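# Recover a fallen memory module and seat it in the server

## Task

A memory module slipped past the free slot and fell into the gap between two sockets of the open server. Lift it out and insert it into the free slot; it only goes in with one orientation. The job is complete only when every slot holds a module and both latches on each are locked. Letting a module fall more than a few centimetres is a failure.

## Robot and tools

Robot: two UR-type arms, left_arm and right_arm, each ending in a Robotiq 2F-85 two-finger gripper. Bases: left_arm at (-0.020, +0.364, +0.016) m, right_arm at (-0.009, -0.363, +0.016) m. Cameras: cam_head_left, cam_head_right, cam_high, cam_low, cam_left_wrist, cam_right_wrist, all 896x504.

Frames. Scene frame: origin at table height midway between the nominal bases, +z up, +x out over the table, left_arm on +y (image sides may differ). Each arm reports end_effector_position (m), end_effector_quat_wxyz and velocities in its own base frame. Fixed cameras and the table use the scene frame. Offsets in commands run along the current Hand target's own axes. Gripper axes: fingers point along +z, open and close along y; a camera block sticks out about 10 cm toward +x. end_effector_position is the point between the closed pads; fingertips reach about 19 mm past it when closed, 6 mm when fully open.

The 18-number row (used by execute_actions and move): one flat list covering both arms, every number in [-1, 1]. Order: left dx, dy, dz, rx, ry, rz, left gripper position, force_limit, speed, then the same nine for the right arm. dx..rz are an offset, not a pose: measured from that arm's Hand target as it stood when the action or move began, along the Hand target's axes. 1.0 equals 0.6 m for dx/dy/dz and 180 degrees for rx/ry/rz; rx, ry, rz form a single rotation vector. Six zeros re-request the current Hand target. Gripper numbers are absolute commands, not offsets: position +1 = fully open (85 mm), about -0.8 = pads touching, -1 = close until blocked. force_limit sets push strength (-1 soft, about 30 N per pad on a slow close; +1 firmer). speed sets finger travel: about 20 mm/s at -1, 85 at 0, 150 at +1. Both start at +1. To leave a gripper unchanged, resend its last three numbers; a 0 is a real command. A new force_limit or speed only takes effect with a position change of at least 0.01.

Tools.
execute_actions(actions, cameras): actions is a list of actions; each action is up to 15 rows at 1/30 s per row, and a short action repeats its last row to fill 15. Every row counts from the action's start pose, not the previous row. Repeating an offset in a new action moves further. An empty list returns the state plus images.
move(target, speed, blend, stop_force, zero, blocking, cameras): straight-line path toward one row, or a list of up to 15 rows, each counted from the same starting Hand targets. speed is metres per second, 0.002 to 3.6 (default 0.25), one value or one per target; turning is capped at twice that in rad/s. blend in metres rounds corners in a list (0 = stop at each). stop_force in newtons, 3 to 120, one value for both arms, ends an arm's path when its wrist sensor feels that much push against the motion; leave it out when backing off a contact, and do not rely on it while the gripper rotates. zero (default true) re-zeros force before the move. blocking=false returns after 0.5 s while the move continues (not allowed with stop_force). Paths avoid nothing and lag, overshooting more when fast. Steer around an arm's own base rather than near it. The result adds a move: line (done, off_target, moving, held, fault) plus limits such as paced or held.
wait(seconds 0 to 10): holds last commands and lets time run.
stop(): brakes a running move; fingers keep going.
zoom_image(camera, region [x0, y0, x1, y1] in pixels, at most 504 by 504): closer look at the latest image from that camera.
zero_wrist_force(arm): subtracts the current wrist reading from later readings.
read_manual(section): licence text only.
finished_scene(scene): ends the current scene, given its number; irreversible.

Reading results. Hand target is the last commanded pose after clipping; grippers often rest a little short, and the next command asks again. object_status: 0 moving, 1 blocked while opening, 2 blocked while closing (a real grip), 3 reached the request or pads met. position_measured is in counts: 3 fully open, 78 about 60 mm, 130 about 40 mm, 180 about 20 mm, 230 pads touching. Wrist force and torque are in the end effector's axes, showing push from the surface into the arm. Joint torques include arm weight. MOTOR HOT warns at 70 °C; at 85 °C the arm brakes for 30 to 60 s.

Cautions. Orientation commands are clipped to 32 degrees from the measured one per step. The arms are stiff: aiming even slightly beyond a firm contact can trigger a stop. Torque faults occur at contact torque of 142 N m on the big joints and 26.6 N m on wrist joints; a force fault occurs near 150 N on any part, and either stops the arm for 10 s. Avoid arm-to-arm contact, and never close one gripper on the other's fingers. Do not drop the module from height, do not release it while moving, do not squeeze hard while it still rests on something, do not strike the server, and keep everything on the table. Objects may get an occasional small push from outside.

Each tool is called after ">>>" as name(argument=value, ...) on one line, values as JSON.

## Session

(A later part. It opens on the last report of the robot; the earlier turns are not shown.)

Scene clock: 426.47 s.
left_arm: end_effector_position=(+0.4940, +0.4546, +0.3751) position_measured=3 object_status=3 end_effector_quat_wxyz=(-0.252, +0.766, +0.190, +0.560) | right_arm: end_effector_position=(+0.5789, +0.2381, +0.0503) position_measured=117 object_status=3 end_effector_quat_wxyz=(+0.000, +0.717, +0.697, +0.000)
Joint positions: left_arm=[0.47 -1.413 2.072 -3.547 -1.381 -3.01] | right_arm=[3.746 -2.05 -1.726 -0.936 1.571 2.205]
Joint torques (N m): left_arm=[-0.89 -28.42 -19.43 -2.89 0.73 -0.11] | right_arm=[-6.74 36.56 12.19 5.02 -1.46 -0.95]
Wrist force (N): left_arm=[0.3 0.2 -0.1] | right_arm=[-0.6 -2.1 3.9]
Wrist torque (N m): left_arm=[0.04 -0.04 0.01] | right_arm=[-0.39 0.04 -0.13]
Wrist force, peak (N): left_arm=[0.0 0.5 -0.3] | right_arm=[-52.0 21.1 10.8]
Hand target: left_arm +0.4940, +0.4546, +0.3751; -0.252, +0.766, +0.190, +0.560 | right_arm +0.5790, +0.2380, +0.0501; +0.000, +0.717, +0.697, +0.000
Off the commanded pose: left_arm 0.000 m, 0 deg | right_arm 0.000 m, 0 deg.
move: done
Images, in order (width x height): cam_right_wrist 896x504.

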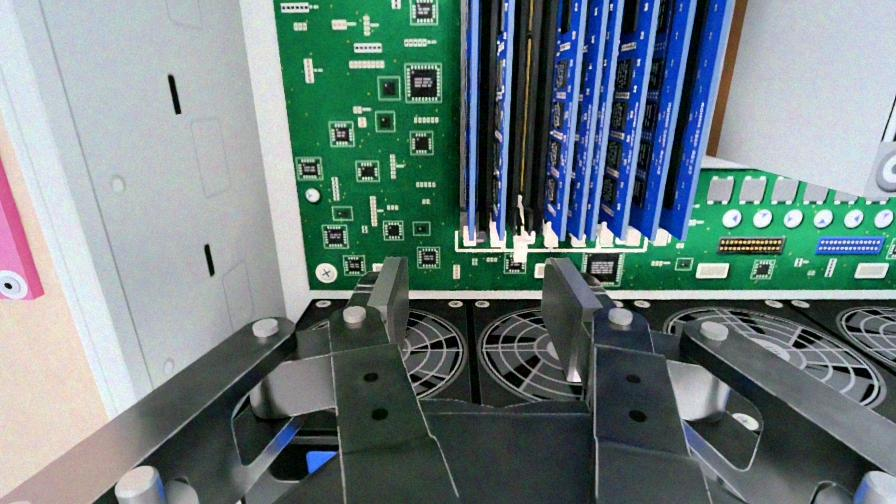

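>>> zoom_image(camera="cam_right_wrist", region=[500, 170, 620, 270])

Scaled by 4.200 from the camera's 896x504 image, which has a finer 1280x720 frame.

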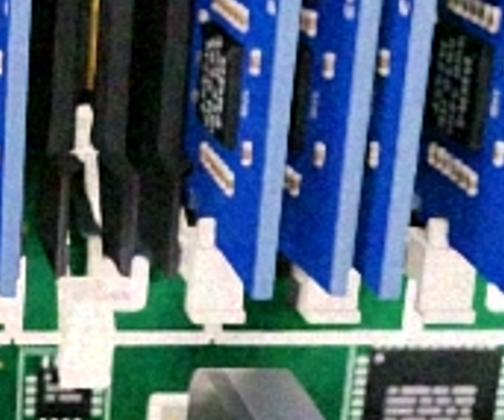

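>>> move(target=[0,0,0,0,0,0,1,1,1,0.0778,0.061,-0.1917,0,0,0,-1,0,0], speed=0.25, cameras=["cam_right_wrist"])

>>> zoom_image(camera="cam_right_wrist", region=[390, 20, 490, 110])

>>> zoom_image(camera="cam_right_wrist", region=[390, 190, 490, 280])

>>> zoom_image(camera="cam_right_wrist", region=[390, 100, 490, 190])

Scene clock: 464.17 s.
left_arm: end_effector_position=(+0.4940, +0.4546, +0.3751) position_measured=3 object_status=3 end_effector_quat_wxyz=(-0.252, +0.766, +0.190, +0.560) | right_arm: end_effector_position=(+0.6169, +0.2835, +0.1651) position_measured=232 object_status=3 end_effector_quat_wxyz=(+0.000, +0.717, +0.697, +0.000) end_effector_velocity=(+0.000, +0.000, +0.000) end_effector_angular_velocity=(-0.001, +0.002, +0.000)
Joint positions: left_arm=[0.47 -1.413 2.072 -3.547 -1.381 -3.01] | right_arm=[3.77 -2.04 -1.411 -1.261 1.571 2.229]
Joint velocities: left_arm=[within noise] | right_arm=[0 -0.002 0.004 -0.005 0 0]
Joint torques (N m): left_arm=[-1.2 -27.86 -18.26 -2.97 0.59 0] | right_arm=[8.47 40.03 31.31 0.81 1.52 2.66]
Wrist force (N): left_arm=[0.1 0.0 -0.1] | right_arm=[-0.8 -2.0 3.7]
Wrist torque (N m): left_arm=[-0.01 0.00 0.00] | right_arm=[-0.38 0.07 -0.14]
Wrist force, peak (N): left_arm=[0.4 0.0 -0.5] | right_arm=[-1.6 -2.1 5.3]
Hand target: left_arm +0.4940, +0.4546, +0.3751; -0.252, +0.766, +0.190, +0.560 | right_arm +0.6169, +0.2836, +0.1652; +0.000, +0.717, +0.697, +0.000
Off the commanded pose: left_arm 0.000 m, 0 deg | right_arm 0.000 m, 0 deg.
move: done
Images, in order (width x height): cam_right_wrist 896x504.

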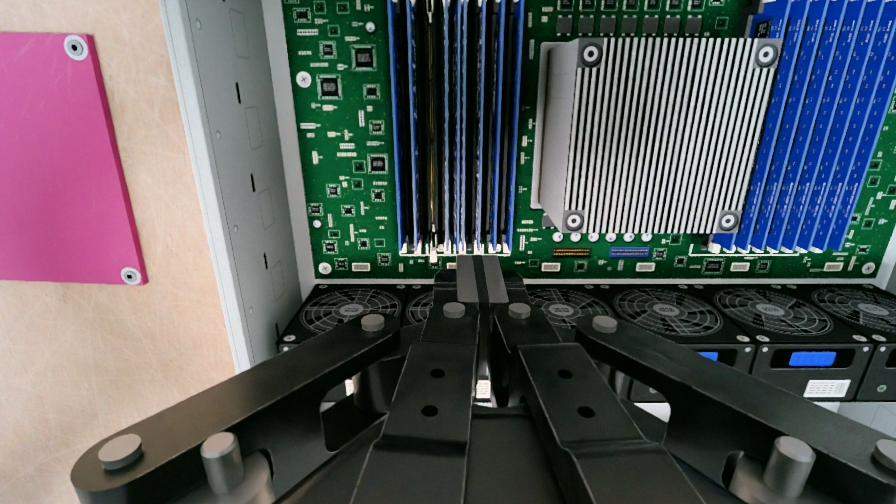

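Scaled by 5.040 from the camera's 896x504 image, which has a finer 1280x720 frame.

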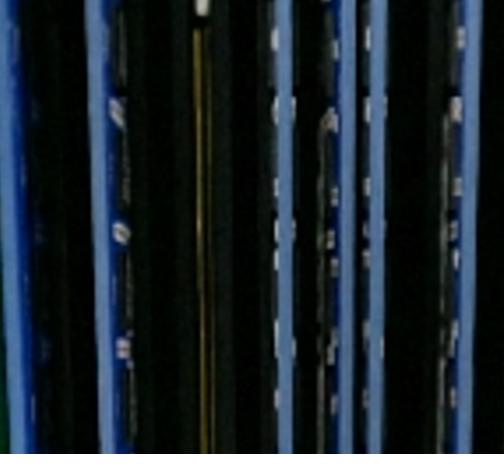

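Scaled by 5.040 from the camera's 896x504 image, which has a finer 1280x720 frame.

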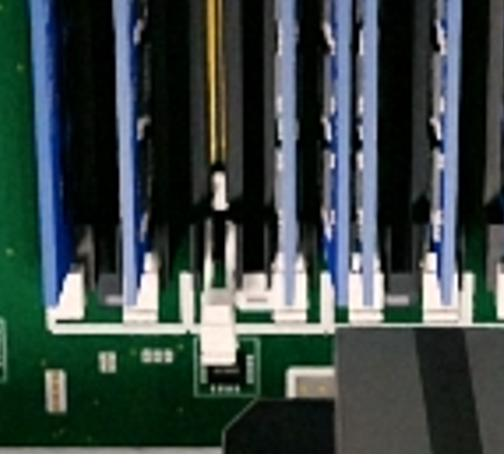

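Scaled by 5.040 from the camera's 896x504 image, which has a finer 1280x720 frame.

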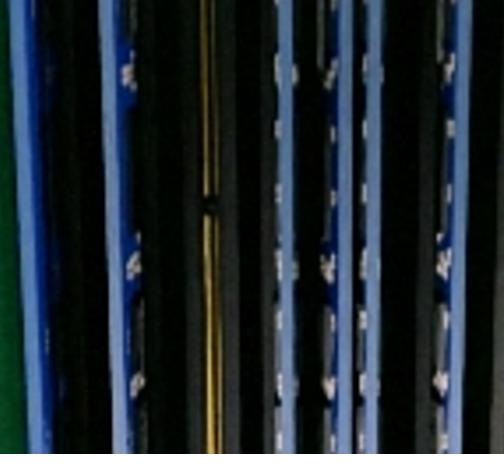

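>>> move(target=[0,0,0,0,0,0,1,1,1,-0.0739,-0.0598,0.1967,0,0,0,0.096,0,0], speed=0.2)

>>> move(target=[0,0,0,0,0,0,1,1,1,0,0,0.035,0,0,0,0.096,0,0], speed=0.01, stop_force=6, cameras=["cam_right_wrist"])

>>> zoom_image(camera="cam_right_wrist", region=[500, 170, 620, 270])

Scene clock: 507.87 s.
left_arm: end_effector_position=(+0.4940, +0.4546, +0.3751) position_measured=3 object_status=3 end_effector_quat_wxyz=(-0.252, +0.766, +0.190, +0.560) | right_arm: end_effector_position=(+0.5798, +0.2404, +0.0472) position_measured=117 object_status=3 end_effector_quat_wxyz=(+0.000, +0.717, +0.697, +0.000)
Joint positions: left_arm=[0.47 -1.413 2.072 -3.547 -1.381 -3.01] | right_arm=[3.749 -2.058 -1.723 -0.931 1.571 2.207]
Joint torques (N m): left_arm=[-1.25 -27.97 -18.4 -2.95 0.89 -0.05] | right_arm=[-9.45 35.82 13.77 5.1 -1.43 -2.98]
Wrist force (N): left_arm=[0.1 -0.1 0.1] | right_arm=[-0.5 -2.0 3.8]
Wrist torque (N m): left_arm=[-0.02 0.00 0.00] | right_arm=[-0.36 0.02 0.01]
Wrist force, peak (N): left_arm=[0.5 0.0 0.4] | right_arm=[-1.2 -2.4 5.1]
Hand target: left_arm +0.4940, +0.4546, +0.3751; -0.252, +0.766, +0.190, +0.560 | right_arm +0.5797, +0.2403, +0.0471; +0.000, +0.717, +0.697, +0.000
Off the commanded pose: left_arm 0.000 m, 0 deg | right_arm 0.000 m, 0 deg.
move: done

Scene clock: 509.57 s.
left_arm: end_effector_position=(+0.4940, +0.4546, +0.3751) position_measured=3 object_status=3 end_effector_quat_wxyz=(-0.252, +0.766, +0.190, +0.560) | right_arm: end_effector_position=(+0.5798, +0.2403, +0.0424) position_measured=117 object_status=3 end_effector_quat_wxyz=(+0.000, +0.718, +0.697, +0.000)
Joint positions: left_arm=[0.47 -1.413 2.072 -3.547 -1.381 -3.01] | right_arm=[3.748 -2.064 -1.727 -0.92 1.571 2.207]
Joint torques (N m): left_arm=[-1.02 -28.24 -18.7 -2.95 0.71 -0.17] | right_arm=[9.18 49.64 27.31 0.75 2.03 -2.94]
Wrist force (N): left_arm=[-0.1 0.2 -0.4] | right_arm=[-3.9 -1.9 2.1]
Wrist torque (N m): left_arm=[0.03 0.01 0.00] | right_arm=[-0.42 0.07 0.08]
Wrist force, peak (N): left_arm=[0.5 0.2 -0.5] | right_arm=[-8.0 -2.0 -4.5]
Hand target: left_arm +0.4940, +0.4546, +0.3751; -0.252, +0.766, +0.190, +0.560 | right_arm +0.5798, +0.2403, +0.0424; +0.000, +0.717, +0.697, +0.000 (not the last commanded pose)
Off the commanded pose: left_arm 0.000 m, 0 deg | right_arm 0.016 m, 0 deg.
move: contact (right_arm)
Images, in order (width x height): cam_right_wrist 896x504.

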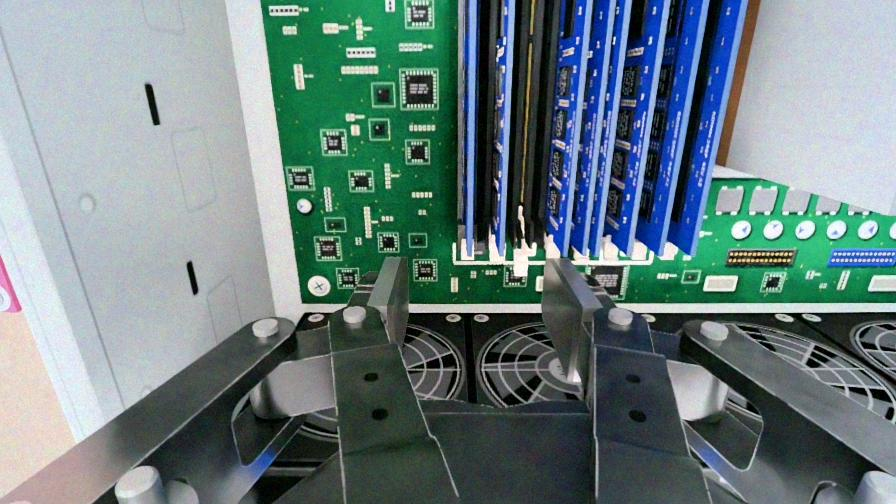

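Scaled by 4.200 from the camera's 896x504 image, which has a finer 1280x720 frame.

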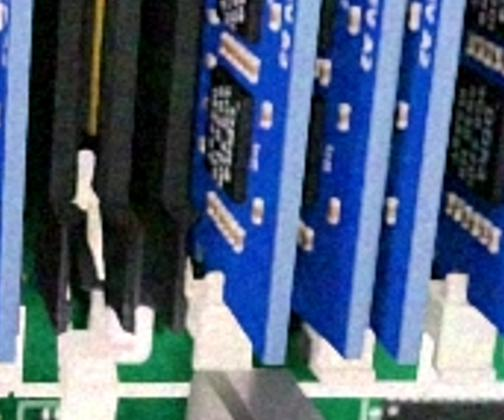

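>>> move(target=[[0,0,0,0,0,0,1,1,1,0,0,-0.006,0,0,0,0.096,0,0],[0,0,0,0,0,0,1,1,1,-0.0042,0,-0.006,0,0,0,0.096,0,0]], speed=0.05)

>>> move(target=[0,0,0,0,0,0,1,1,1,0,0,0.035,0,0,0,0.096,0,0], speed=0.01, stop_force=6, cameras=["cam_right_wrist"])

>>> zoom_image(camera="cam_right_wrist", region=[500, 170, 620, 270])

Scene clock: 534.57 s.
left_arm: end_effector_position=(+0.4940, +0.4546, +0.3751) position_measured=3 object_status=3 end_effector_quat_wxyz=(-0.252, +0.766, +0.190, +0.560) | right_arm: end_effector_position=(+0.5797, +0.2381, +0.0460) position_measured=117 object_status=3 end_effector_quat_wxyz=(+0.000, +0.717, +0.697, +0.000)
Joint positions: left_arm=[0.47 -1.413 2.072 -3.547 -1.381 -3.01] | right_arm=[3.746 -2.057 -1.727 -0.927 1.571 2.204]
Joint torques (N m): left_arm=[-1.43 -27.94 -18.88 -2.93 0.78 0.04] | right_arm=[-7.87 49.66 13.51 4.89 -0.95 -2.82]
Wrist force (N): left_arm=[0.3 -0.2 0.1] | right_arm=[-0.6 -1.8 3.9]
Wrist torque (N m): left_arm=[-0.03 -0.03 0.00] | right_arm=[-0.34 0.03 0.01]
Wrist force, peak (N): left_arm=[0.5 -0.2 -0.3] | right_arm=[-4.4 -2.0 2.7]
Hand target: left_arm +0.4940, +0.4546, +0.3751; -0.252, +0.766, +0.190, +0.560 | right_arm +0.5797, +0.2378, +0.0460; +0.000, +0.717, +0.697, +0.000
Off the commanded pose: left_arm 0.000 m, 0 deg | right_arm 0.000 m, 0 deg.
move: done

Scene clock: 537.63 s.
left_arm: end_effector_position=(+0.4940, +0.4546, +0.3751) position_measured=3 object_status=3 end_effector_quat_wxyz=(-0.252, +0.766, +0.190, +0.560) | right_arm: end_effector_position=(+0.5797, +0.2378, +0.0250) position_measured=117 object_status=3 end_effector_quat_wxyz=(+0.000, +0.717, +0.697, +0.000)
Joint positions: left_arm=[0.47 -1.413 2.072 -3.547 -1.381 -3.01] | right_arm=[3.745 -2.088 -1.744 -0.88 1.571 2.204]
Joint torques (N m): left_arm=[-2.41 -28.16 -17.47 -2.89 0.97 -0.04] | right_arm=[-7.02 36.9 12.29 5.12 -1.29 -2.5]
Wrist force (N): left_arm=[0.4 -0.3 -0.6] | right_arm=[-1.3 -2.0 3.4]
Wrist torque (N m): left_arm=[-0.04 -0.04 0.00] | right_arm=[-0.38 0.07 0.03]
Wrist force, peak (N): left_arm=[0.4 -0.3 -0.6] | right_arm=[-1.2 -1.9 4.2]
Hand target: left_arm +0.4940, +0.4546, +0.3751; -0.252, +0.766, +0.190, +0.560 | right_arm +0.5797, +0.2378, +0.0250; +0.000, +0.717, +0.697, +0.000
Off the commanded pose: left_arm 0.000 m, 0 deg | right_arm 0.000 m, 0 deg.
move: done
Images, in order (width x height): cam_right_wrist 896x504.

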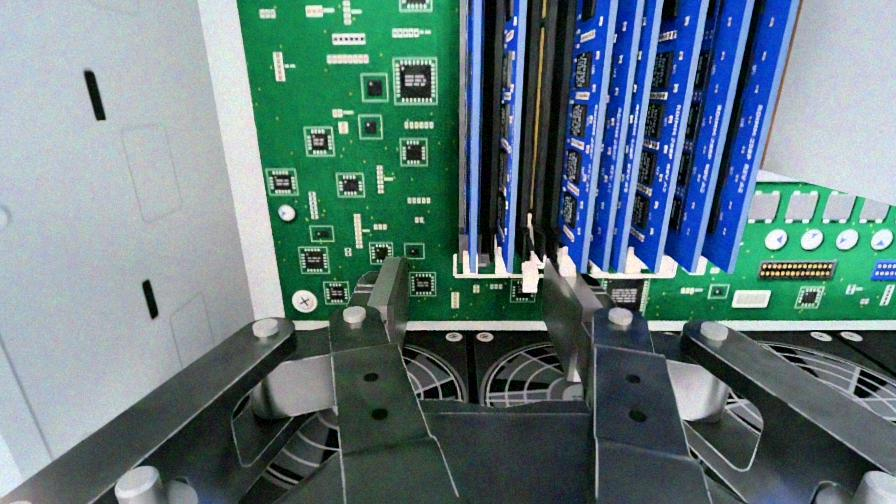

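Scaled by 4.200 from the camera's 896x504 image, which has a finer 1280x720 frame.

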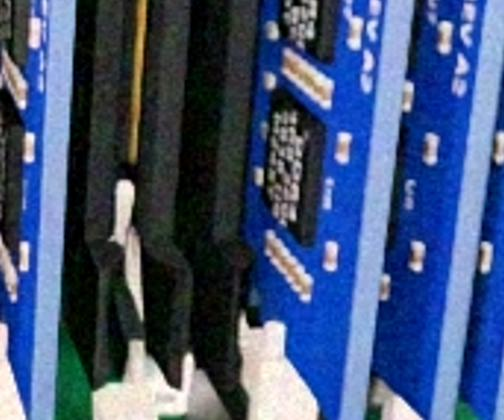

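>>> move(target=[0,0,0,0,0,0,1,1,1,0.01,0,0,0,0,0,0.096,0,0], speed=0.006, stop_force=5, cameras=["cam_right_wrist"])

>>> zoom_image(camera="cam_right_wrist", region=[500, 190, 620, 290])

Scene clock: 557.23 s.
left_arm: end_effector_position=(+0.4940, +0.4546, +0.3751) position_measured=3 object_status=3 end_effector_quat_wxyz=(-0.252, +0.766, +0.190, +0.560) | right_arm: end_effector_position=(+0.5797, +0.2384, +0.0250) position_measured=117 object_status=3 end_effector_quat_wxyz=(+0.000, +0.717, +0.697, +0.000)
Joint positions: left_arm=[0.47 -1.413 2.072 -3.547 -1.381 -3.01] | right_arm=[3.746 -2.089 -1.744 -0.88 1.571 2.205]
Joint torques (N m): left_arm=[-2.05 -27.81 -18.38 -3.08 0.99 -0.1] | right_arm=[-7.13 51.81 13.73 5.63 2.3 -3]
Wrist force (N): left_arm=[0.3 0.1 -0.2] | right_arm=[-4.8 -1.9 3.6]
Wrist torque (N m): left_arm=[0.02 -0.03 0.00] | right_arm=[-0.37 0.13 0.01]
Wrist force, peak (N): left_arm=[0.6 -0.1 -0.3] | right_arm=[-8.0 -2.6 3.1]
Hand target: left_arm +0.4940, +0.4546, +0.3751; -0.252, +0.766, +0.190, +0.560 | right_arm +0.5797, +0.2384, +0.0250; +0.000, +0.717, +0.697, +0.000 (not the last commanded pose)
Off the commanded pose: left_arm 0.000 m, 0 deg | right_arm 0.005 m, 0 deg.
move: contact (right_arm)
Images, in order (width x height): cam_right_wrist 896x504.

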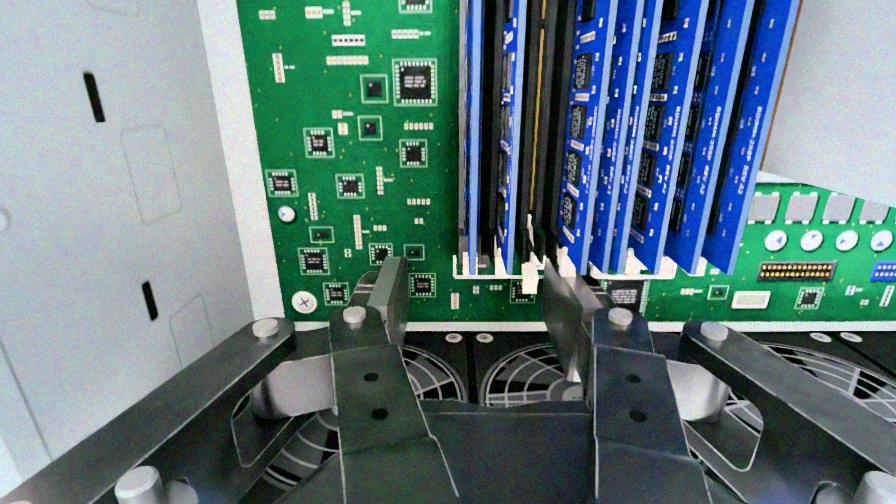

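Scaled by 4.200 from the camera's 896x504 image, which has a finer 1280x720 frame.

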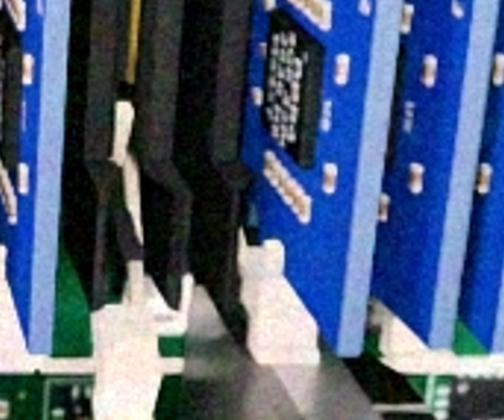

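>>> move(target=[[0,0,0,0,0,0,1,1,1,-0.002,0,-0.0367,0,0,0,0.096,0,0],[0,0,0,0,0,0,1,1,1,0.0047,0.0012,-0.0367,0,0,0,0.096,0,0]], speed=0.06)

>>> move(target=[0,0,0,0,0,0,1,1,1,0,0,0.0283,0,0,0,0.096,0,0], speed=0.01, stop_force=12, cameras=["cam_right_wrist"])

>>> zoom_image(camera="cam_right_wrist", region=[500, 170, 620, 270])

Scene clock: 579.73 s.
left_arm: end_effector_position=(+0.4940, +0.4546, +0.3751) position_measured=3 object_status=3 end_effector_quat_wxyz=(-0.252, +0.766, +0.190, +0.560) | right_arm: end_effector_position=(+0.5805, +0.2410, +0.0470) position_measured=117 object_status=3 end_effector_quat_wxyz=(+0.000, +0.717, +0.697, +0.000)
Joint positions: left_arm=[0.47 -1.413 2.072 -3.547 -1.381 -3.01] | right_arm=[3.749 -2.06 -1.721 -0.932 1.571 2.207]
Joint torques (N m): left_arm=[-1.64 -28.01 -18.33 -2.93 0.94 0.05] | right_arm=[7.94 36.67 27.66 0.52 -0.46 2.62]
Wrist force (N): left_arm=[-0.2 0.2 0.0] | right_arm=[-0.7 -2.2 3.7]
Wrist torque (N m): left_arm=[0.03 0.02 0.00] | right_arm=[-0.39 0.04 -0.14]
Wrist force, peak (N): left_arm=[0.3 -0.3 -0.6] | right_arm=[-5.4 -2.1 5.4]
Hand target: left_arm +0.4940, +0.4546, +0.3751; -0.252, +0.766, +0.190, +0.560 | right_arm +0.5805, +0.2412, +0.0470; +0.000, +0.717, +0.697, +0.000
Off the commanded pose: left_arm 0.000 m, 0 deg | right_arm 0.000 m, 0 deg.
move: done

Scene clock: 581.43 s.
left_arm: end_effector_position=(+0.4940, +0.4546, +0.3751) position_measured=3 object_status=3 end_effector_quat_wxyz=(-0.252, +0.766, +0.190, +0.560) | right_arm: end_effector_position=(+0.5806, +0.2412, +0.0425) position_measured=117 object_status=3 end_effector_quat_wxyz=(+0.000, +0.717, +0.697, +0.000)
Joint positions: left_arm=[0.47 -1.413 2.072 -3.547 -1.381 -3.01] | right_arm=[3.749 -2.066 -1.724 -0.922 1.571 2.208]
Joint torques (N m): left_arm=[-1.48 -28.05 -18.13 -2.83 0.91 0] | right_arm=[8.52 45.84 24.92 -0.2 0.95 2.52]
Wrist force (N): left_arm=[0.2 -0.1 -0.2] | right_arm=[-2.5 -2.0 -5.1]
Wrist torque (N m): left_arm=[-0.02 -0.01 0.00] | right_arm=[-0.59 0.12 -0.10]
Wrist force, peak (N): left_arm=[0.3 -0.4 -0.3] | right_arm=[-4.4 -2.4 -11.2]
Hand target: left_arm +0.4940, +0.4546, +0.3751; -0.252, +0.766, +0.190, +0.560 | right_arm +0.5806, +0.2412, +0.0425; +0.000, +0.717, +0.697, +0.000 (not the last commanded pose)
Off the commanded pose: left_arm 0.000 m, 0 deg | right_arm 0.012 m, 0 deg.
move: contact (right_arm)
Images, in order (width x height): cam_right_wrist 896x504.

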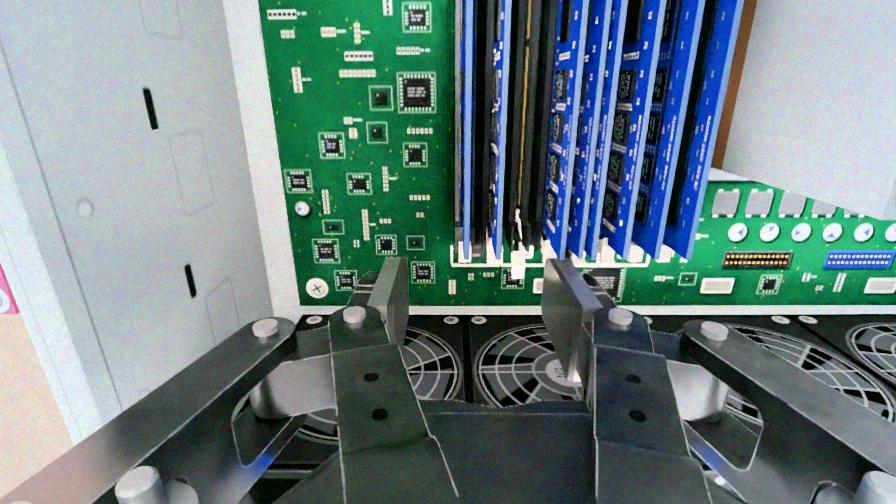

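Scaled by 4.200 from the camera's 896x504 image, which has a finer 1280x720 frame.

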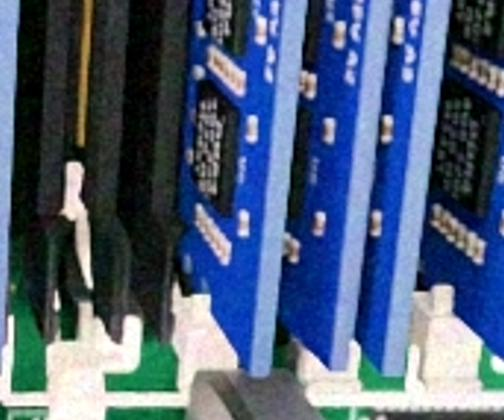

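>>> move(target=[0,0,0,0,0,0,1,1,1,-0.003,-0.001,0.012,0,0,0,0.096,0,0], speed=0.01, stop_force=35, cameras=["cam_right_wrist"])

>>> zoom_image(camera="cam_right_wrist", region=[500, 170, 620, 270])

Scene clock: 619.33 s.
left_arm: end_effector_position=(+0.4940, +0.4546, +0.3751) position_measured=3 object_status=3 end_effector_quat_wxyz=(-0.252, +0.766, +0.190, +0.560) | right_arm: end_effector_position=(+0.5802, +0.2398, +0.0374) position_measured=117 object_status=3 end_effector_quat_wxyz=(+0.000, +0.718, +0.697, +0.000)
Joint positions: left_arm=[0.47 -1.413 2.072 -3.547 -1.381 -3.01] | right_arm=[3.747 -2.072 -1.731 -0.908 1.571 2.206]
Joint torques (N m): left_arm=[-2.03 -28.43 -17.97 -2.88 0.82 -0.07] | right_arm=[26.76 26.26 19.66 0.85 7.35 1.79]
Wrist force (N): left_arm=[-0.1 0.0 -0.2] | right_arm=[-36.7 -3.3 -38.3]
Wrist torque (N m): left_arm=[-0.01 0.02 0.00] | right_arm=[-1.38 0.51 0.79]
Wrist force, peak (N): left_arm=[0.5 -0.1 -0.3] | right_arm=[-40.1 -3.6 -45.9]
Hand target: left_arm +0.4940, +0.4546, +0.3751; -0.252, +0.766, +0.190, +0.560 | right_arm +0.5802, +0.2398, +0.0374; +0.000, +0.718, +0.697, +0.000 (not the last commanded pose)
Off the commanded pose: left_arm 0.000 m, 0 deg | right_arm 0.002 m, 0 deg.
move: contact (right_arm)
Images, in order (width x height): cam_right_wrist 896x504.

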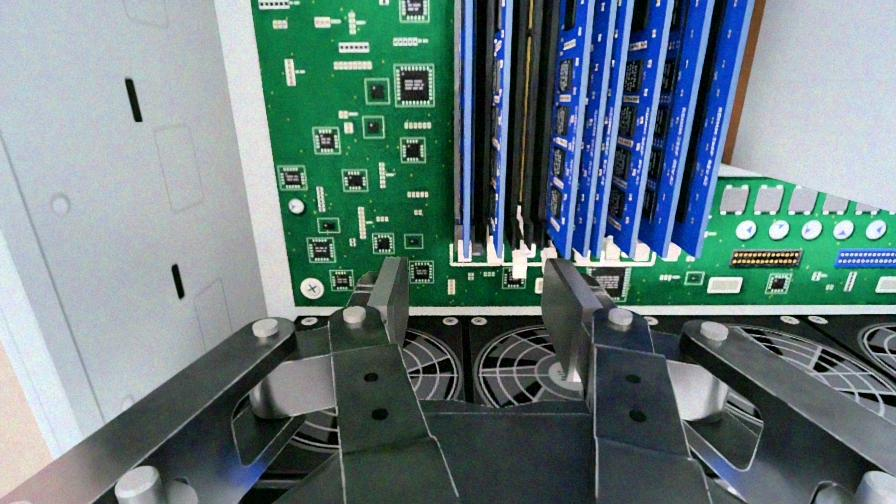

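Scaled by 4.200 from the camera's 896x504 image, which has a finer 1280x720 frame.

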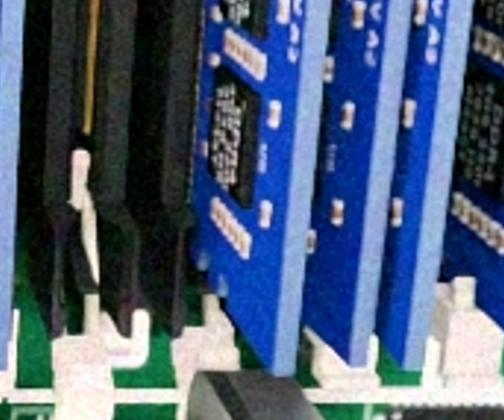

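>>> move(target=[0,0,0,0,0,0,1,1,1,-0.005,-0.001,0.001,0,0,0,0.096,0,0], speed=0.02, cameras=["cam_right_wrist"])

>>> zoom_image(camera="cam_right_wrist", region=[500, 170, 620, 270])

Scene clock: 626.33 s.
left_arm: end_effector_position=(+0.4940, +0.4546, +0.3751) position_measured=3 object_status=3 end_effector_quat_wxyz=(-0.252, +0.766, +0.190, +0.560) | right_arm: end_effector_position=(+0.5795, +0.2371, +0.0367) position_measured=117 object_status=3 end_effector_quat_wxyz=(+0.000, +0.717, +0.697, +0.000)
Joint positions: left_arm=[0.47 -1.413 2.072 -3.547 -1.381 -3.01] | right_arm=[3.744 -2.07 -1.737 -0.905 1.571 2.203]
Joint torques (N m): left_arm=[-1.63 -28.42 -17.69 -2.96 1 -0.07] | right_arm=[-5.08 42.97 7.5 3.55 2.91 -3.18]
Wrist force (N): left_arm=[-0.1 0.1 -0.1] | right_arm=[-8.0 0.8 -10.2]
Wrist torque (N m): left_arm=[0.01 0.01 0.00] | right_arm=[-0.79 0.25 0.19]
Wrist force, peak (N): left_arm=[0.4 -0.3 -0.3] | right_arm=[-36.8 -3.4 -38.9]
Hand target: left_arm +0.4940, +0.4546, +0.3751; -0.252, +0.766, +0.190, +0.560 | right_arm +0.5795, +0.2368, +0.0368; +0.000, +0.718, +0.697, +0.000
Off the commanded pose: left_arm 0.000 m, 0 deg | right_arm 0.000 m, 0 deg.
move: done
Images, in order (width x height): cam_right_wrist 896x504.

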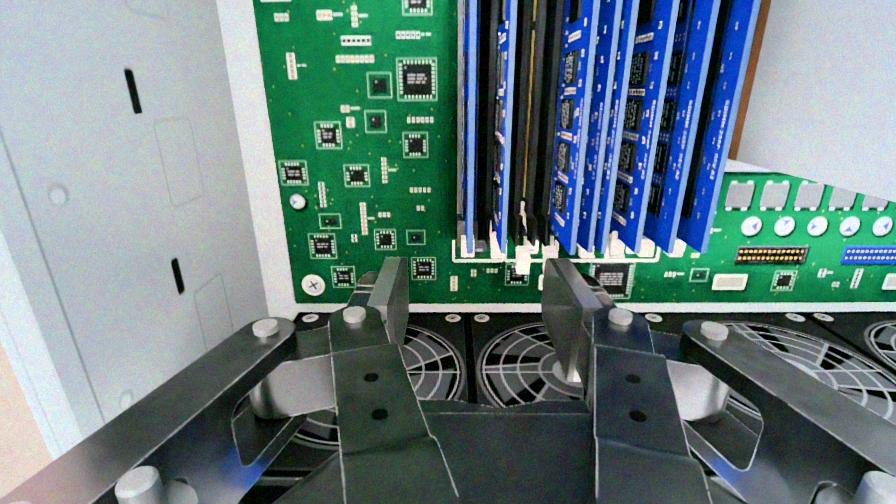

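Scaled by 4.200 from the camera's 896x504 image, which has a finer 1280x720 frame.

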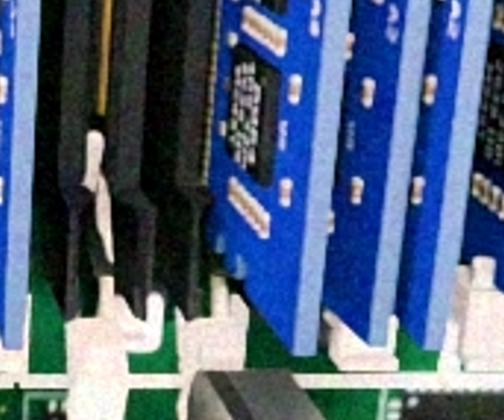

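>>> move(target=[0,0,0,0,0,0,1,1,1,-0.004,0,0.005,0,0,0,0.096,0,0], speed=0.015, stop_force=35, cameras=[])

>>> move(target=[0,0,0,0,0,0,1,1,1,0,0,-0.02,0,0,0,0.096,0,0], speed=0.05, cameras=["cam_right_wrist"])

>>> zoom_image(camera="cam_right_wrist", region=[500, 150, 620, 250])

Scene clock: 637.60 s.
left_arm: end_effector_position=(+0.4940, +0.4546, +0.3751) position_measured=3 object_status=3 end_effector_quat_wxyz=(-0.252, +0.766, +0.190, +0.560) | right_arm: end_effector_position=(+0.5795, +0.2344, +0.0338) position_measured=117 object_status=3 end_effector_quat_wxyz=(+0.000, +0.718, +0.697, +0.000)
Joint positions: left_arm=[0.47 -1.413 2.072 -3.547 -1.381 -3.01] | right_arm=[3.741 -2.072 -1.743 -0.897 1.571 2.2]
Joint torques (N m): left_arm=[-2.39 -28.16 -17.5 -3.07 0.92 0.05] | right_arm=[-3.69 4.92 -4.35 0.62 2.69 -3.11]
Wrist force (N): left_arm=[0.2 -0.1 -0.1] | right_arm=[-12.6 -3.7 -47.5]
Wrist torque (N m): left_arm=[-0.01 -0.02 0.01] | right_arm=[-1.64 0.62 0.25]
Wrist force, peak (N): left_arm=[0.3 -0.6 -0.1] | right_arm=[-12.6 -3.7 -47.5]
Hand target: left_arm +0.4940, +0.4546, +0.3751; -0.252, +0.766, +0.190, +0.560 | right_arm +0.5795, +0.2344, +0.0338; +0.000, +0.718, +0.697, +0.000
Off the commanded pose: left_arm 0.000 m, 0 deg | right_arm 0.000 m, 0 deg.
move: done
No camera images: "cameras" was empty.

Scene clock: 638.47 s.
left_arm: end_effector_position=(+0.4940, +0.4546, +0.3751) position_measured=3 object_status=3 end_effector_quat_wxyz=(-0.252, +0.766, +0.190, +0.560) | right_arm: end_effector_position=(+0.5794, +0.2344, +0.0456) position_measured=117 object_status=3 end_effector_quat_wxyz=(+0.000, +0.718, +0.697, +0.000)
Joint positions: left_arm=[0.47 -1.413 2.072 -3.547 -1.381 -3.01] | right_arm=[3.741 -2.055 -1.733 -0.924 1.571 2.2]
Joint torques (N m): left_arm=[-1 -28.22 -18.14 -2.92 0.84 -0.08] | right_arm=[-3.89 51.36 26.54 0.83 -1.33 -1.7]
Wrist force (N): left_arm=[-0.4 0.1 -0.3] | right_arm=[-1.2 -2.2 4.1]
Wrist torque (N m): left_arm=[0.01 0.05 0.00] | right_arm=[-0.39 0.12 0.01]
Wrist force, peak (N): left_arm=[0.1 0.3 -0.6] | right_arm=[-12.5 -3.9 -46.7]
Hand target: left_arm +0.4940, +0.4546, +0.3751; -0.252, +0.766, +0.190, +0.560 | right_arm +0.5794, +0.2344, +0.0458; +0.000, +0.718, +0.697, +0.000
Off the commanded pose: left_arm 0.000 m, 0 deg | right_arm 0.000 m, 0 deg.
move: done
Images, in order (width x height): cam_right_wrist 896x504.

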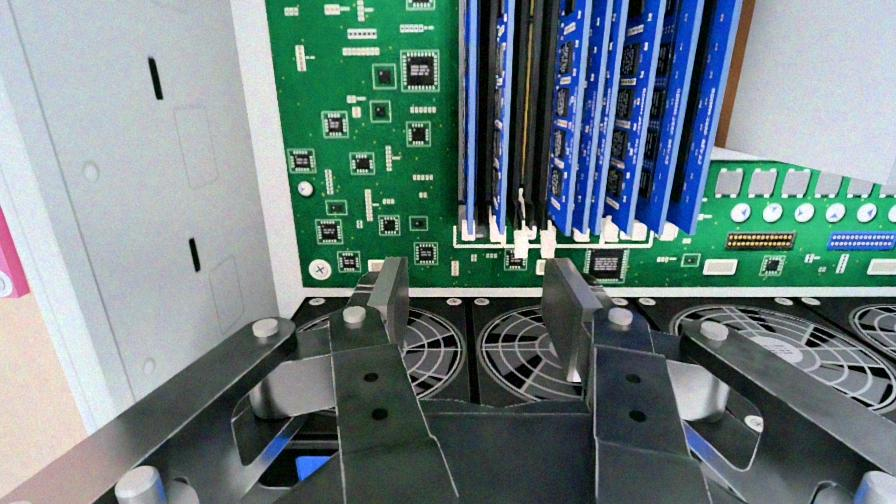

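Scaled by 4.200 from the camera's 896x504 image, which has a finer 1280x720 frame.

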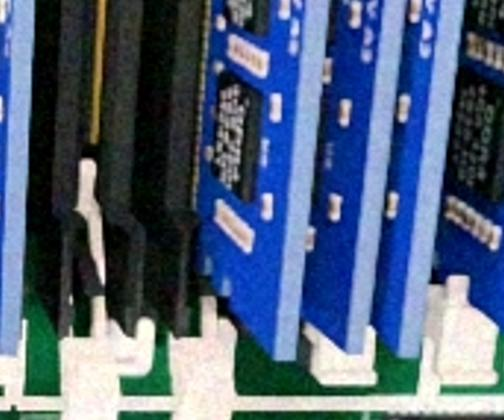

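>>> move(target=[[0,0,0,0,0,0,1,1,1,0.02,0,-0.14,0,0,-0.1,0.096,0,0],[0,0,0,0,0,0,1,1,1,0.15,-0.001,-0.14,0,0,-0.5,0.096,0,0],[0,0,0,0,0,0,1,1,1,0.2765,-0.002,-0.14,0,0,-1.0,0.096,0,0],[0,0,0,0,0,0,1,1,1,0.2765,-0.002,-0.03,0,0,-1.0,0.096,0,0]], speed=[0.3,0.5,0.5,0.2], blend=[0.03,0.03,0.005,0], cameras=["cam_right_wrist"])

>>> zoom_image(camera="cam_right_wrist", region=[330, 170, 450, 270])

Scene clock: 657.73 s.
left_arm: end_effector_position=(+0.4940, +0.4546, +0.3751) position_measured=3 object_status=3 end_effector_quat_wxyz=(-0.252, +0.766, +0.190, +0.560) | right_arm: end_effector_position=(+0.5831, +0.4003, +0.0640) position_measured=117 object_status=3 end_effector_quat_wxyz=(+0.000, +0.697, -0.718, +0.000)
Joint positions: left_arm=[0.47 -1.413 2.072 -3.547 -1.381 -3.01] | right_arm=[3.933 -2.198 -1.437 -1.077 1.571 -0.75]
Joint torques (N m): left_arm=[-1.68 -28.37 -17.26 -2.94 0.98 -0.07] | right_arm=[-5.88 42.91 14.57 5.04 1.33 -2.82]
Wrist force (N): left_arm=[0.0 -0.1 -0.2] | right_arm=[-1.4 -2.2 3.6]
Wrist torque (N m): left_arm=[-0.01 0.01 0.00] | right_arm=[-0.40 0.15 0.03]
Wrist force, peak (N): left_arm=[0.3 0.6 -0.4] | right_arm=[-1.4 -2.3 4.9]
Hand target: left_arm +0.4940, +0.4546, +0.3751; -0.252, +0.766, +0.190, +0.560 | right_arm +0.5832, +0.4002, +0.0638; +0.000, +0.697, -0.718, +0.000
Off the commanded pose: left_arm 0.000 m, 0 deg | right_arm 0.000 m, 0 deg.
move: done
Images, in order (width x height): cam_right_wrist 896x504.

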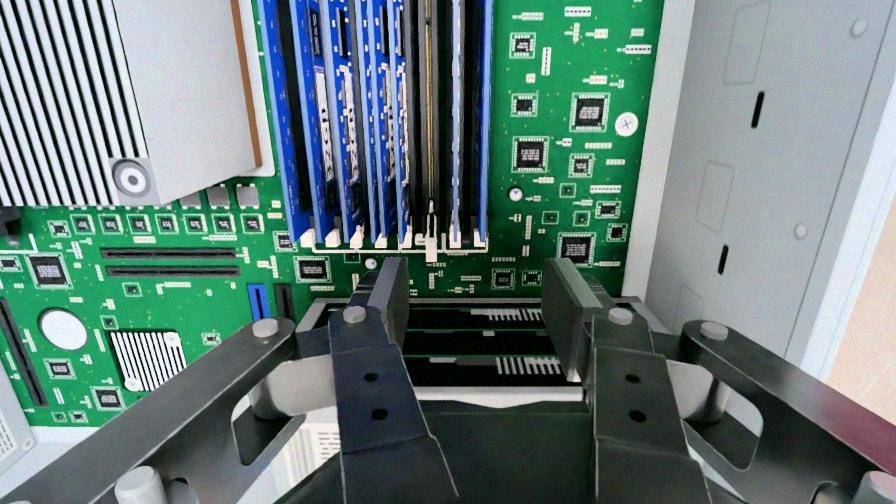

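Scaled by 4.200 from the camera's 896x504 image, which has a finer 1280x720 frame.

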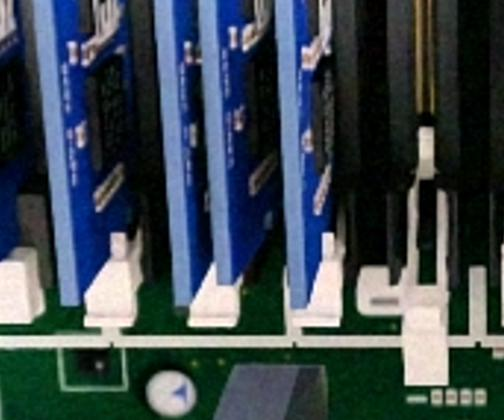

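>>> move(target=[0,0,0,0,0,0,1,1,1,-0.004,0.0013,0.027,0,0,0,0.096,0,0], speed=0.08)

>>> move(target=[0,0,0,0,0,0,1,1,1,0,0,0.0233,0,0,0,0.096,0,0], speed=0.01, stop_force=12, cameras=["cam_right_wrist"])

>>> zoom_image(camera="cam_right_wrist", region=[330, 170, 450, 270])

Scene clock: 681.73 s.
left_arm: end_effector_position=(+0.4940, +0.4546, +0.3751) position_measured=3 object_status=3 end_effector_quat_wxyz=(-0.252, +0.766, +0.190, +0.560) | right_arm: end_effector_position=(+0.5825, +0.4027, +0.0478) position_measured=117 object_status=3 end_effector_quat_wxyz=(+0.000, +0.697, -0.718, +0.000)
Joint positions: left_arm=[0.47 -1.413 2.072 -3.547 -1.381 -3.01] | right_arm=[3.936 -2.218 -1.449 -1.044 1.571 -0.747]
Joint torques (N m): left_arm=[-1.26 -28.06 -17.06 -2.9 0.88 -0.14] | right_arm=[7.95 44.28 13.86 5.16 1.16 2.72]
Wrist force (N): left_arm=[0.1 -0.4 -0.1] | right_arm=[-1.3 -2.1 3.6]
Wrist torque (N m): left_arm=[-0.06 0.00 0.00] | right_arm=[-0.38 0.13 -0.13]
Wrist force, peak (N): left_arm=[0.1 0.4 -0.6] | right_arm=[-1.4 -2.1 4.0]
Hand target: left_arm +0.4940, +0.4546, +0.3751; -0.252, +0.766, +0.190, +0.560 | right_arm +0.5825, +0.4027, +0.0476; +0.000, +0.697, -0.718, +0.000
Off the commanded pose: left_arm 0.000 m, 0 deg | right_arm 0.000 m, 0 deg.
move: done

Scene clock: 683.47 s.
left_arm: end_effector_position=(+0.4940, +0.4546, +0.3751) position_measured=3 object_status=3 end_effector_quat_wxyz=(-0.252, +0.766, +0.190, +0.560) | right_arm: end_effector_position=(+0.5825, +0.4028, +0.0429) position_measured=117 object_status=3 end_effector_quat_wxyz=(+0.000, +0.697, -0.718, +0.000)
Joint positions: left_arm=[0.47 -1.413 2.072 -3.547 -1.381 -3.01] | right_arm=[3.936 -2.224 -1.453 -1.034 1.571 -0.747]
Joint torques (N m): left_arm=[-1.58 -28.15 -16.65 -2.93 0.88 0.14] | right_arm=[-1.68 52.97 24.41 -0.7 0.61 2.69]
Wrist force (N): left_arm=[0.2 0.2 -0.4] | right_arm=[-3.0 -3.1 -4.5]
Wrist torque (N m): left_arm=[0.03 -0.02 0.01] | right_arm=[-0.18 0.18 -0.17]
Wrist force, peak (N): left_arm=[0.0 0.0 -0.6] | right_arm=[-4.8 -2.3 -10.2]
Hand target: left_arm +0.4940, +0.4546, +0.3751; -0.252, +0.766, +0.190, +0.560 | right_arm +0.5825, +0.4027, +0.0429; +0.000, +0.697, -0.718, +0.000 (not the last commanded pose)
Off the commanded pose: left_arm 0.000 m, 0 deg | right_arm 0.009 m, 0 deg.
move: contact (right_arm)
Images, in order (width x height): cam_right_wrist 896x504.

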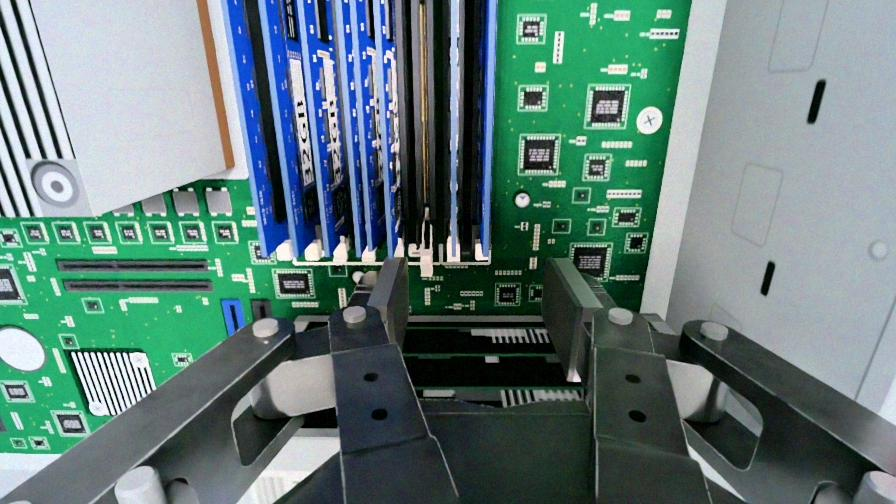

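Scaled by 4.200 from the camera's 896x504 image, which has a finer 1280x720 frame.

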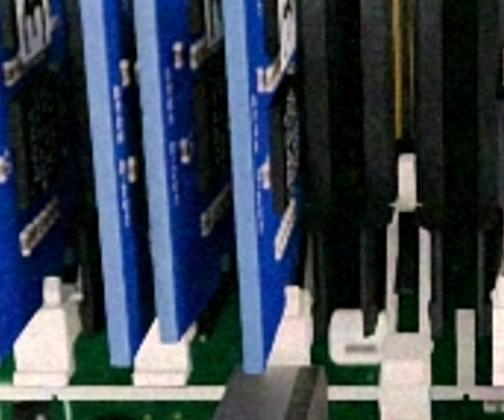

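>>> move(target=[0,0,0,0,0,0,1,1,1,-0.003,0,0.012,0,0,0,0.096,0,0], speed=0.012, stop_force=35)

>>> move(target=[0,0,0,0,0,0,1,1,1,-0.005,0,0.001,0,0,0,0.096,0,0], speed=0.02)

>>> move(target=[0,0,0,0,0,0,1,1,1,-0.004,0,0.005,0,0,0,0.096,0,0], speed=0.015, stop_force=35)

>>> move(target=[0,0,0,0,0,0,1,1,1,0,0,-0.03,0,0,0,0.096,0,0], speed=0.05, cameras=["cam_right_wrist"])

>>> zoom_image(camera="cam_right_wrist", region=[330, 150, 450, 250])

Scene clock: 693.13 s.
left_arm: end_effector_position=(+0.4940, +0.4546, +0.3751) position_measured=3 object_status=3 end_effector_quat_wxyz=(-0.252, +0.766, +0.190, +0.560) | right_arm: end_effector_position=(+0.5826, +0.4046, +0.0357) position_measured=117 object_status=3 end_effector_quat_wxyz=(-0.001, +0.697, -0.718, +0.000)
Joint positions: left_arm=[0.47 -1.413 2.072 -3.547 -1.381 -3.01] | right_arm=[3.938 -2.235 -1.455 -1.021 1.571 -0.745]
Joint torques (N m): left_arm=[-0.98 -28.65 -17.25 -2.93 0.97 -0.09] | right_arm=[-21.51 13.51 -11.46 -4.84 -6.16 3.45]
Wrist force (N): left_arm=[-0.3 0.1 -0.1] | right_arm=[-34.5 0.5 -34.6]
Wrist torque (N m): left_arm=[0.00 0.05 0.01] | right_arm=[0.56 0.65 -0.86]
Wrist force, peak (N): left_arm=[0.1 -0.2 -0.8] | right_arm=[-34.6 0.4 -35.8]
Hand target: left_arm +0.4940, +0.4546, +0.3751; -0.252, +0.766, +0.190, +0.560 | right_arm +0.5826, +0.4045, +0.0357; +0.000, +0.697, -0.718, +0.000
Off the commanded pose: left_arm 0.000 m, 0 deg | right_arm 0.000 m, 0 deg.
move: done

Scene clock: 693.83 s.
left_arm: end_effector_position=(+0.4940, +0.4546, +0.3751) position_measured=3 object_status=3 end_effector_quat_wxyz=(-0.252, +0.766, +0.190, +0.560) | right_arm: end_effector_position=(+0.5827, +0.4073, +0.0351) position_measured=117 object_status=3 end_effector_quat_wxyz=(-0.001, +0.697, -0.718, +0.000)
Joint positions: left_arm=[0.47 -1.413 2.072 -3.547 -1.381 -3.01] | right_arm=[3.94 -2.239 -1.449 -1.023 1.57 -0.742]
Joint torques (N m): left_arm=[-1.27 -27.81 -17.51 -3.08 0.92 -0.3] | right_arm=[1.26 18.76 10.9 -5.85 -0.39 3.01]
Wrist force (N): left_arm=[0.1 0.2 -0.1] | right_arm=[-14.2 -2.1 -30.9]
Wrist torque (N m): left_arm=[0.02 0.00 0.00] | right_arm=[0.45 0.49 -0.41]
Wrist force, peak (N): left_arm=[0.5 0.0 -0.3] | right_arm=[-35.2 0.4 -37.9]
Hand target: left_arm +0.4940, +0.4546, +0.3751; -0.252, +0.766, +0.190, +0.560 | right_arm +0.5827, +0.4075, +0.0351; +0.000, +0.697, -0.718, +0.000
Off the commanded pose: left_arm 0.000 m, 0 deg | right_arm 0.000 m, 0 deg.
move: done

Scene clock: 695.33 s.
left_arm: end_effector_position=(+0.4940, +0.4546, +0.3751) position_measured=3 object_status=3 end_effector_quat_wxyz=(-0.252, +0.766, +0.190, +0.560) | right_arm: end_effector_position=(+0.5827, +0.4099, +0.0321) position_measured=117 object_status=3 end_effector_quat_wxyz=(+0.000, +0.697, -0.718, +0.000)
Joint positions: left_arm=[0.47 -1.413 2.072 -3.547 -1.381 -3.01] | right_arm=[3.943 -2.246 -1.446 -1.019 1.571 -0.74]
Joint torques (N m): left_arm=[-2.1 -27.55 -17.11 -2.99 0.91 -0.02] | right_arm=[7.87 -2.95 0.88 -1.94 2.14 2.69]
Wrist force (N): left_arm=[0.6 0.1 -0.6] | right_arm=[-0.9 0.3 -62.8]
Wrist torque (N m): left_arm=[0.02 -0.08 0.00] | right_arm=[1.20 0.60 -0.09]
Wrist force, peak (N): left_arm=[0.6 0.1 -0.6] | right_arm=[-0.9 0.3 -62.8]
Hand target: left_arm +0.4940, +0.4546, +0.3751; -0.252, +0.766, +0.190, +0.560 | right_arm +0.5827, +0.4099, +0.0321; +0.000, +0.697, -0.718, +0.000
Off the commanded pose: left_arm 0.000 m, 0 deg | right_arm 0.000 m, 0 deg.
move: done

Scene clock: 696.27 s.
left_arm: end_effector_position=(+0.4940, +0.4546, +0.3751) position_measured=3 object_status=3 end_effector_quat_wxyz=(-0.252, +0.766, +0.190, +0.560) | right_arm: end_effector_position=(+0.5827, +0.4099, +0.0499) position_measured=117 object_status=3 end_effector_quat_wxyz=(+0.000, +0.697, -0.718, +0.000)
Joint positions: left_arm=[0.47 -1.413 2.072 -3.547 -1.381 -3.01] | right_arm=[3.943 -2.225 -1.431 -1.055 1.571 -0.74]
Joint torques (N m): left_arm=[-1.85 -28.67 -16.91 -2.89 0.76 -0.01] | right_arm=[6.32 58.27 28.73 0.34 -1.34 2.63]
Wrist force (N): left_arm=[-0.1 0.0 -0.1] | right_arm=[-1.1 -1.9 4.3]
Wrist torque (N m): left_arm=[0.00 0.02 0.00] | right_arm=[-0.34 0.11 -0.13]
Wrist force, peak (N): left_arm=[0.5 0.0 -0.4] | right_arm=[-0.7 0.3 -61.9]
Hand target: left_arm +0.4940, +0.4546, +0.3751; -0.252, +0.766, +0.190, +0.560 | right_arm +0.5827, +0.4099, +0.0501; +0.000, +0.697, -0.718, +0.000
Off the commanded pose: left_arm 0.000 m, 0 deg | right_arm 0.000 m, 0 deg.
move: done
Images, in order (width x height): cam_right_wrist 896x504.

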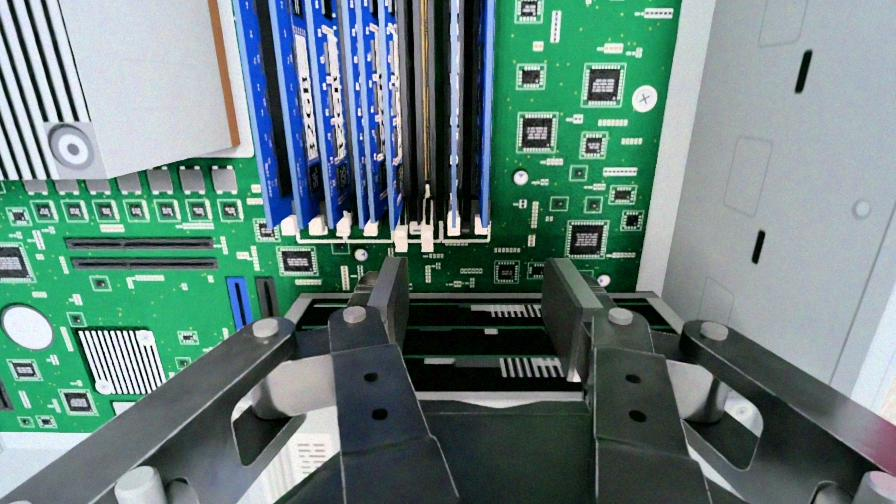

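Scaled by 4.200 from the camera's 896x504 image, which has a finer 1280x720 frame.

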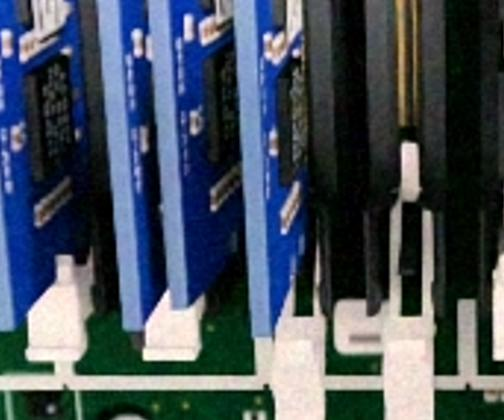

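>>> move(target=[[0,0,0,0,0,0,1,1,1,0.01,-0.002,-0.05,0,0,0,-0.641,0,0],[0,0,0,0,0,0,1,1,1,0.1482,-0.045,-0.05,0,0,0,-0.641,0,0],[0,0,0,0,0,0,1,1,1,0.1482,-0.045,-0.01,0,0,0,-0.641,0,0]], speed=[0.2,0.25,0.1], blend=[0.02,0.005,0], cameras=["cam_right_wrist"])

>>> zoom_image(camera="cam_right_wrist", region=[400, 170, 520, 290])

Scene clock: 730.37 s.
left_arm: end_effector_position=(+0.4940, +0.4546, +0.3751) position_measured=3 object_status=3 end_effector_quat_wxyz=(-0.252, +0.766, +0.190, +0.560) | right_arm: end_effector_position=(+0.6071, +0.3204, +0.0565) position_measured=210 object_status=3 end_effector_quat_wxyz=(-0.001, +0.697, -0.718, +0.000)
Joint positions: left_arm=[0.47 -1.413 2.072 -3.547 -1.381 -3.01] | right_arm=[3.823 -2.163 -1.52 -1.029 1.571 -0.86]
Joint torques (N m): left_arm=[-2.19 -28.13 -16.63 -2.91 0.95 -0.03] | right_arm=[-6.93 -5.63 -9.1 1.53 1.84 -3.07]
Wrist force (N): left_arm=[0.2 0.0 0.1] | right_arm=[10.2 8.8 -66.6]
Wrist torque (N m): left_arm=[0.00 -0.02 0.00] | right_arm=[0.07 0.04 0.12]
Wrist force, peak (N): left_arm=[0.5 -0.5 -0.2] | right_arm=[10.2 8.8 -66.6]
Hand target: left_arm +0.4940, +0.4546, +0.3751; -0.252, +0.766, +0.190, +0.560 | right_arm +0.6071, +0.3203, +0.0560; +0.000, +0.697, -0.718, +0.000
Off the commanded pose: left_arm 0.000 m, 0 deg | right_arm 0.001 m, 0 deg.
move: done; blend cut to 0.0153 m at target 1
Images, in order (width x height): cam_right_wrist 896x504.

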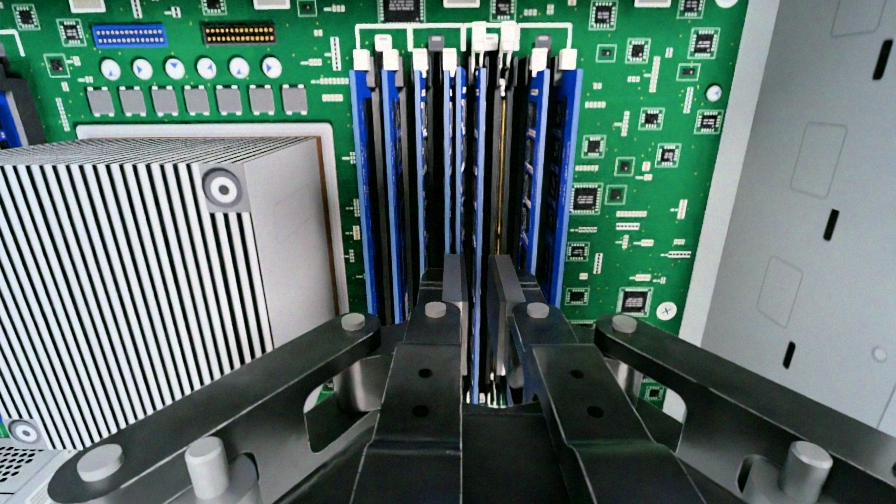

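Scaled by 4.200 from the camera's 896x504 image, which has a finer 1280x720 frame.

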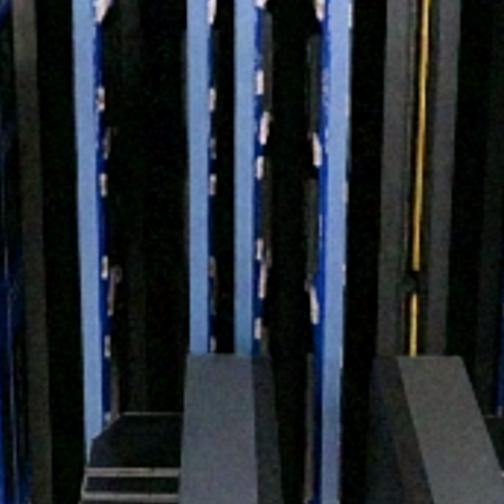

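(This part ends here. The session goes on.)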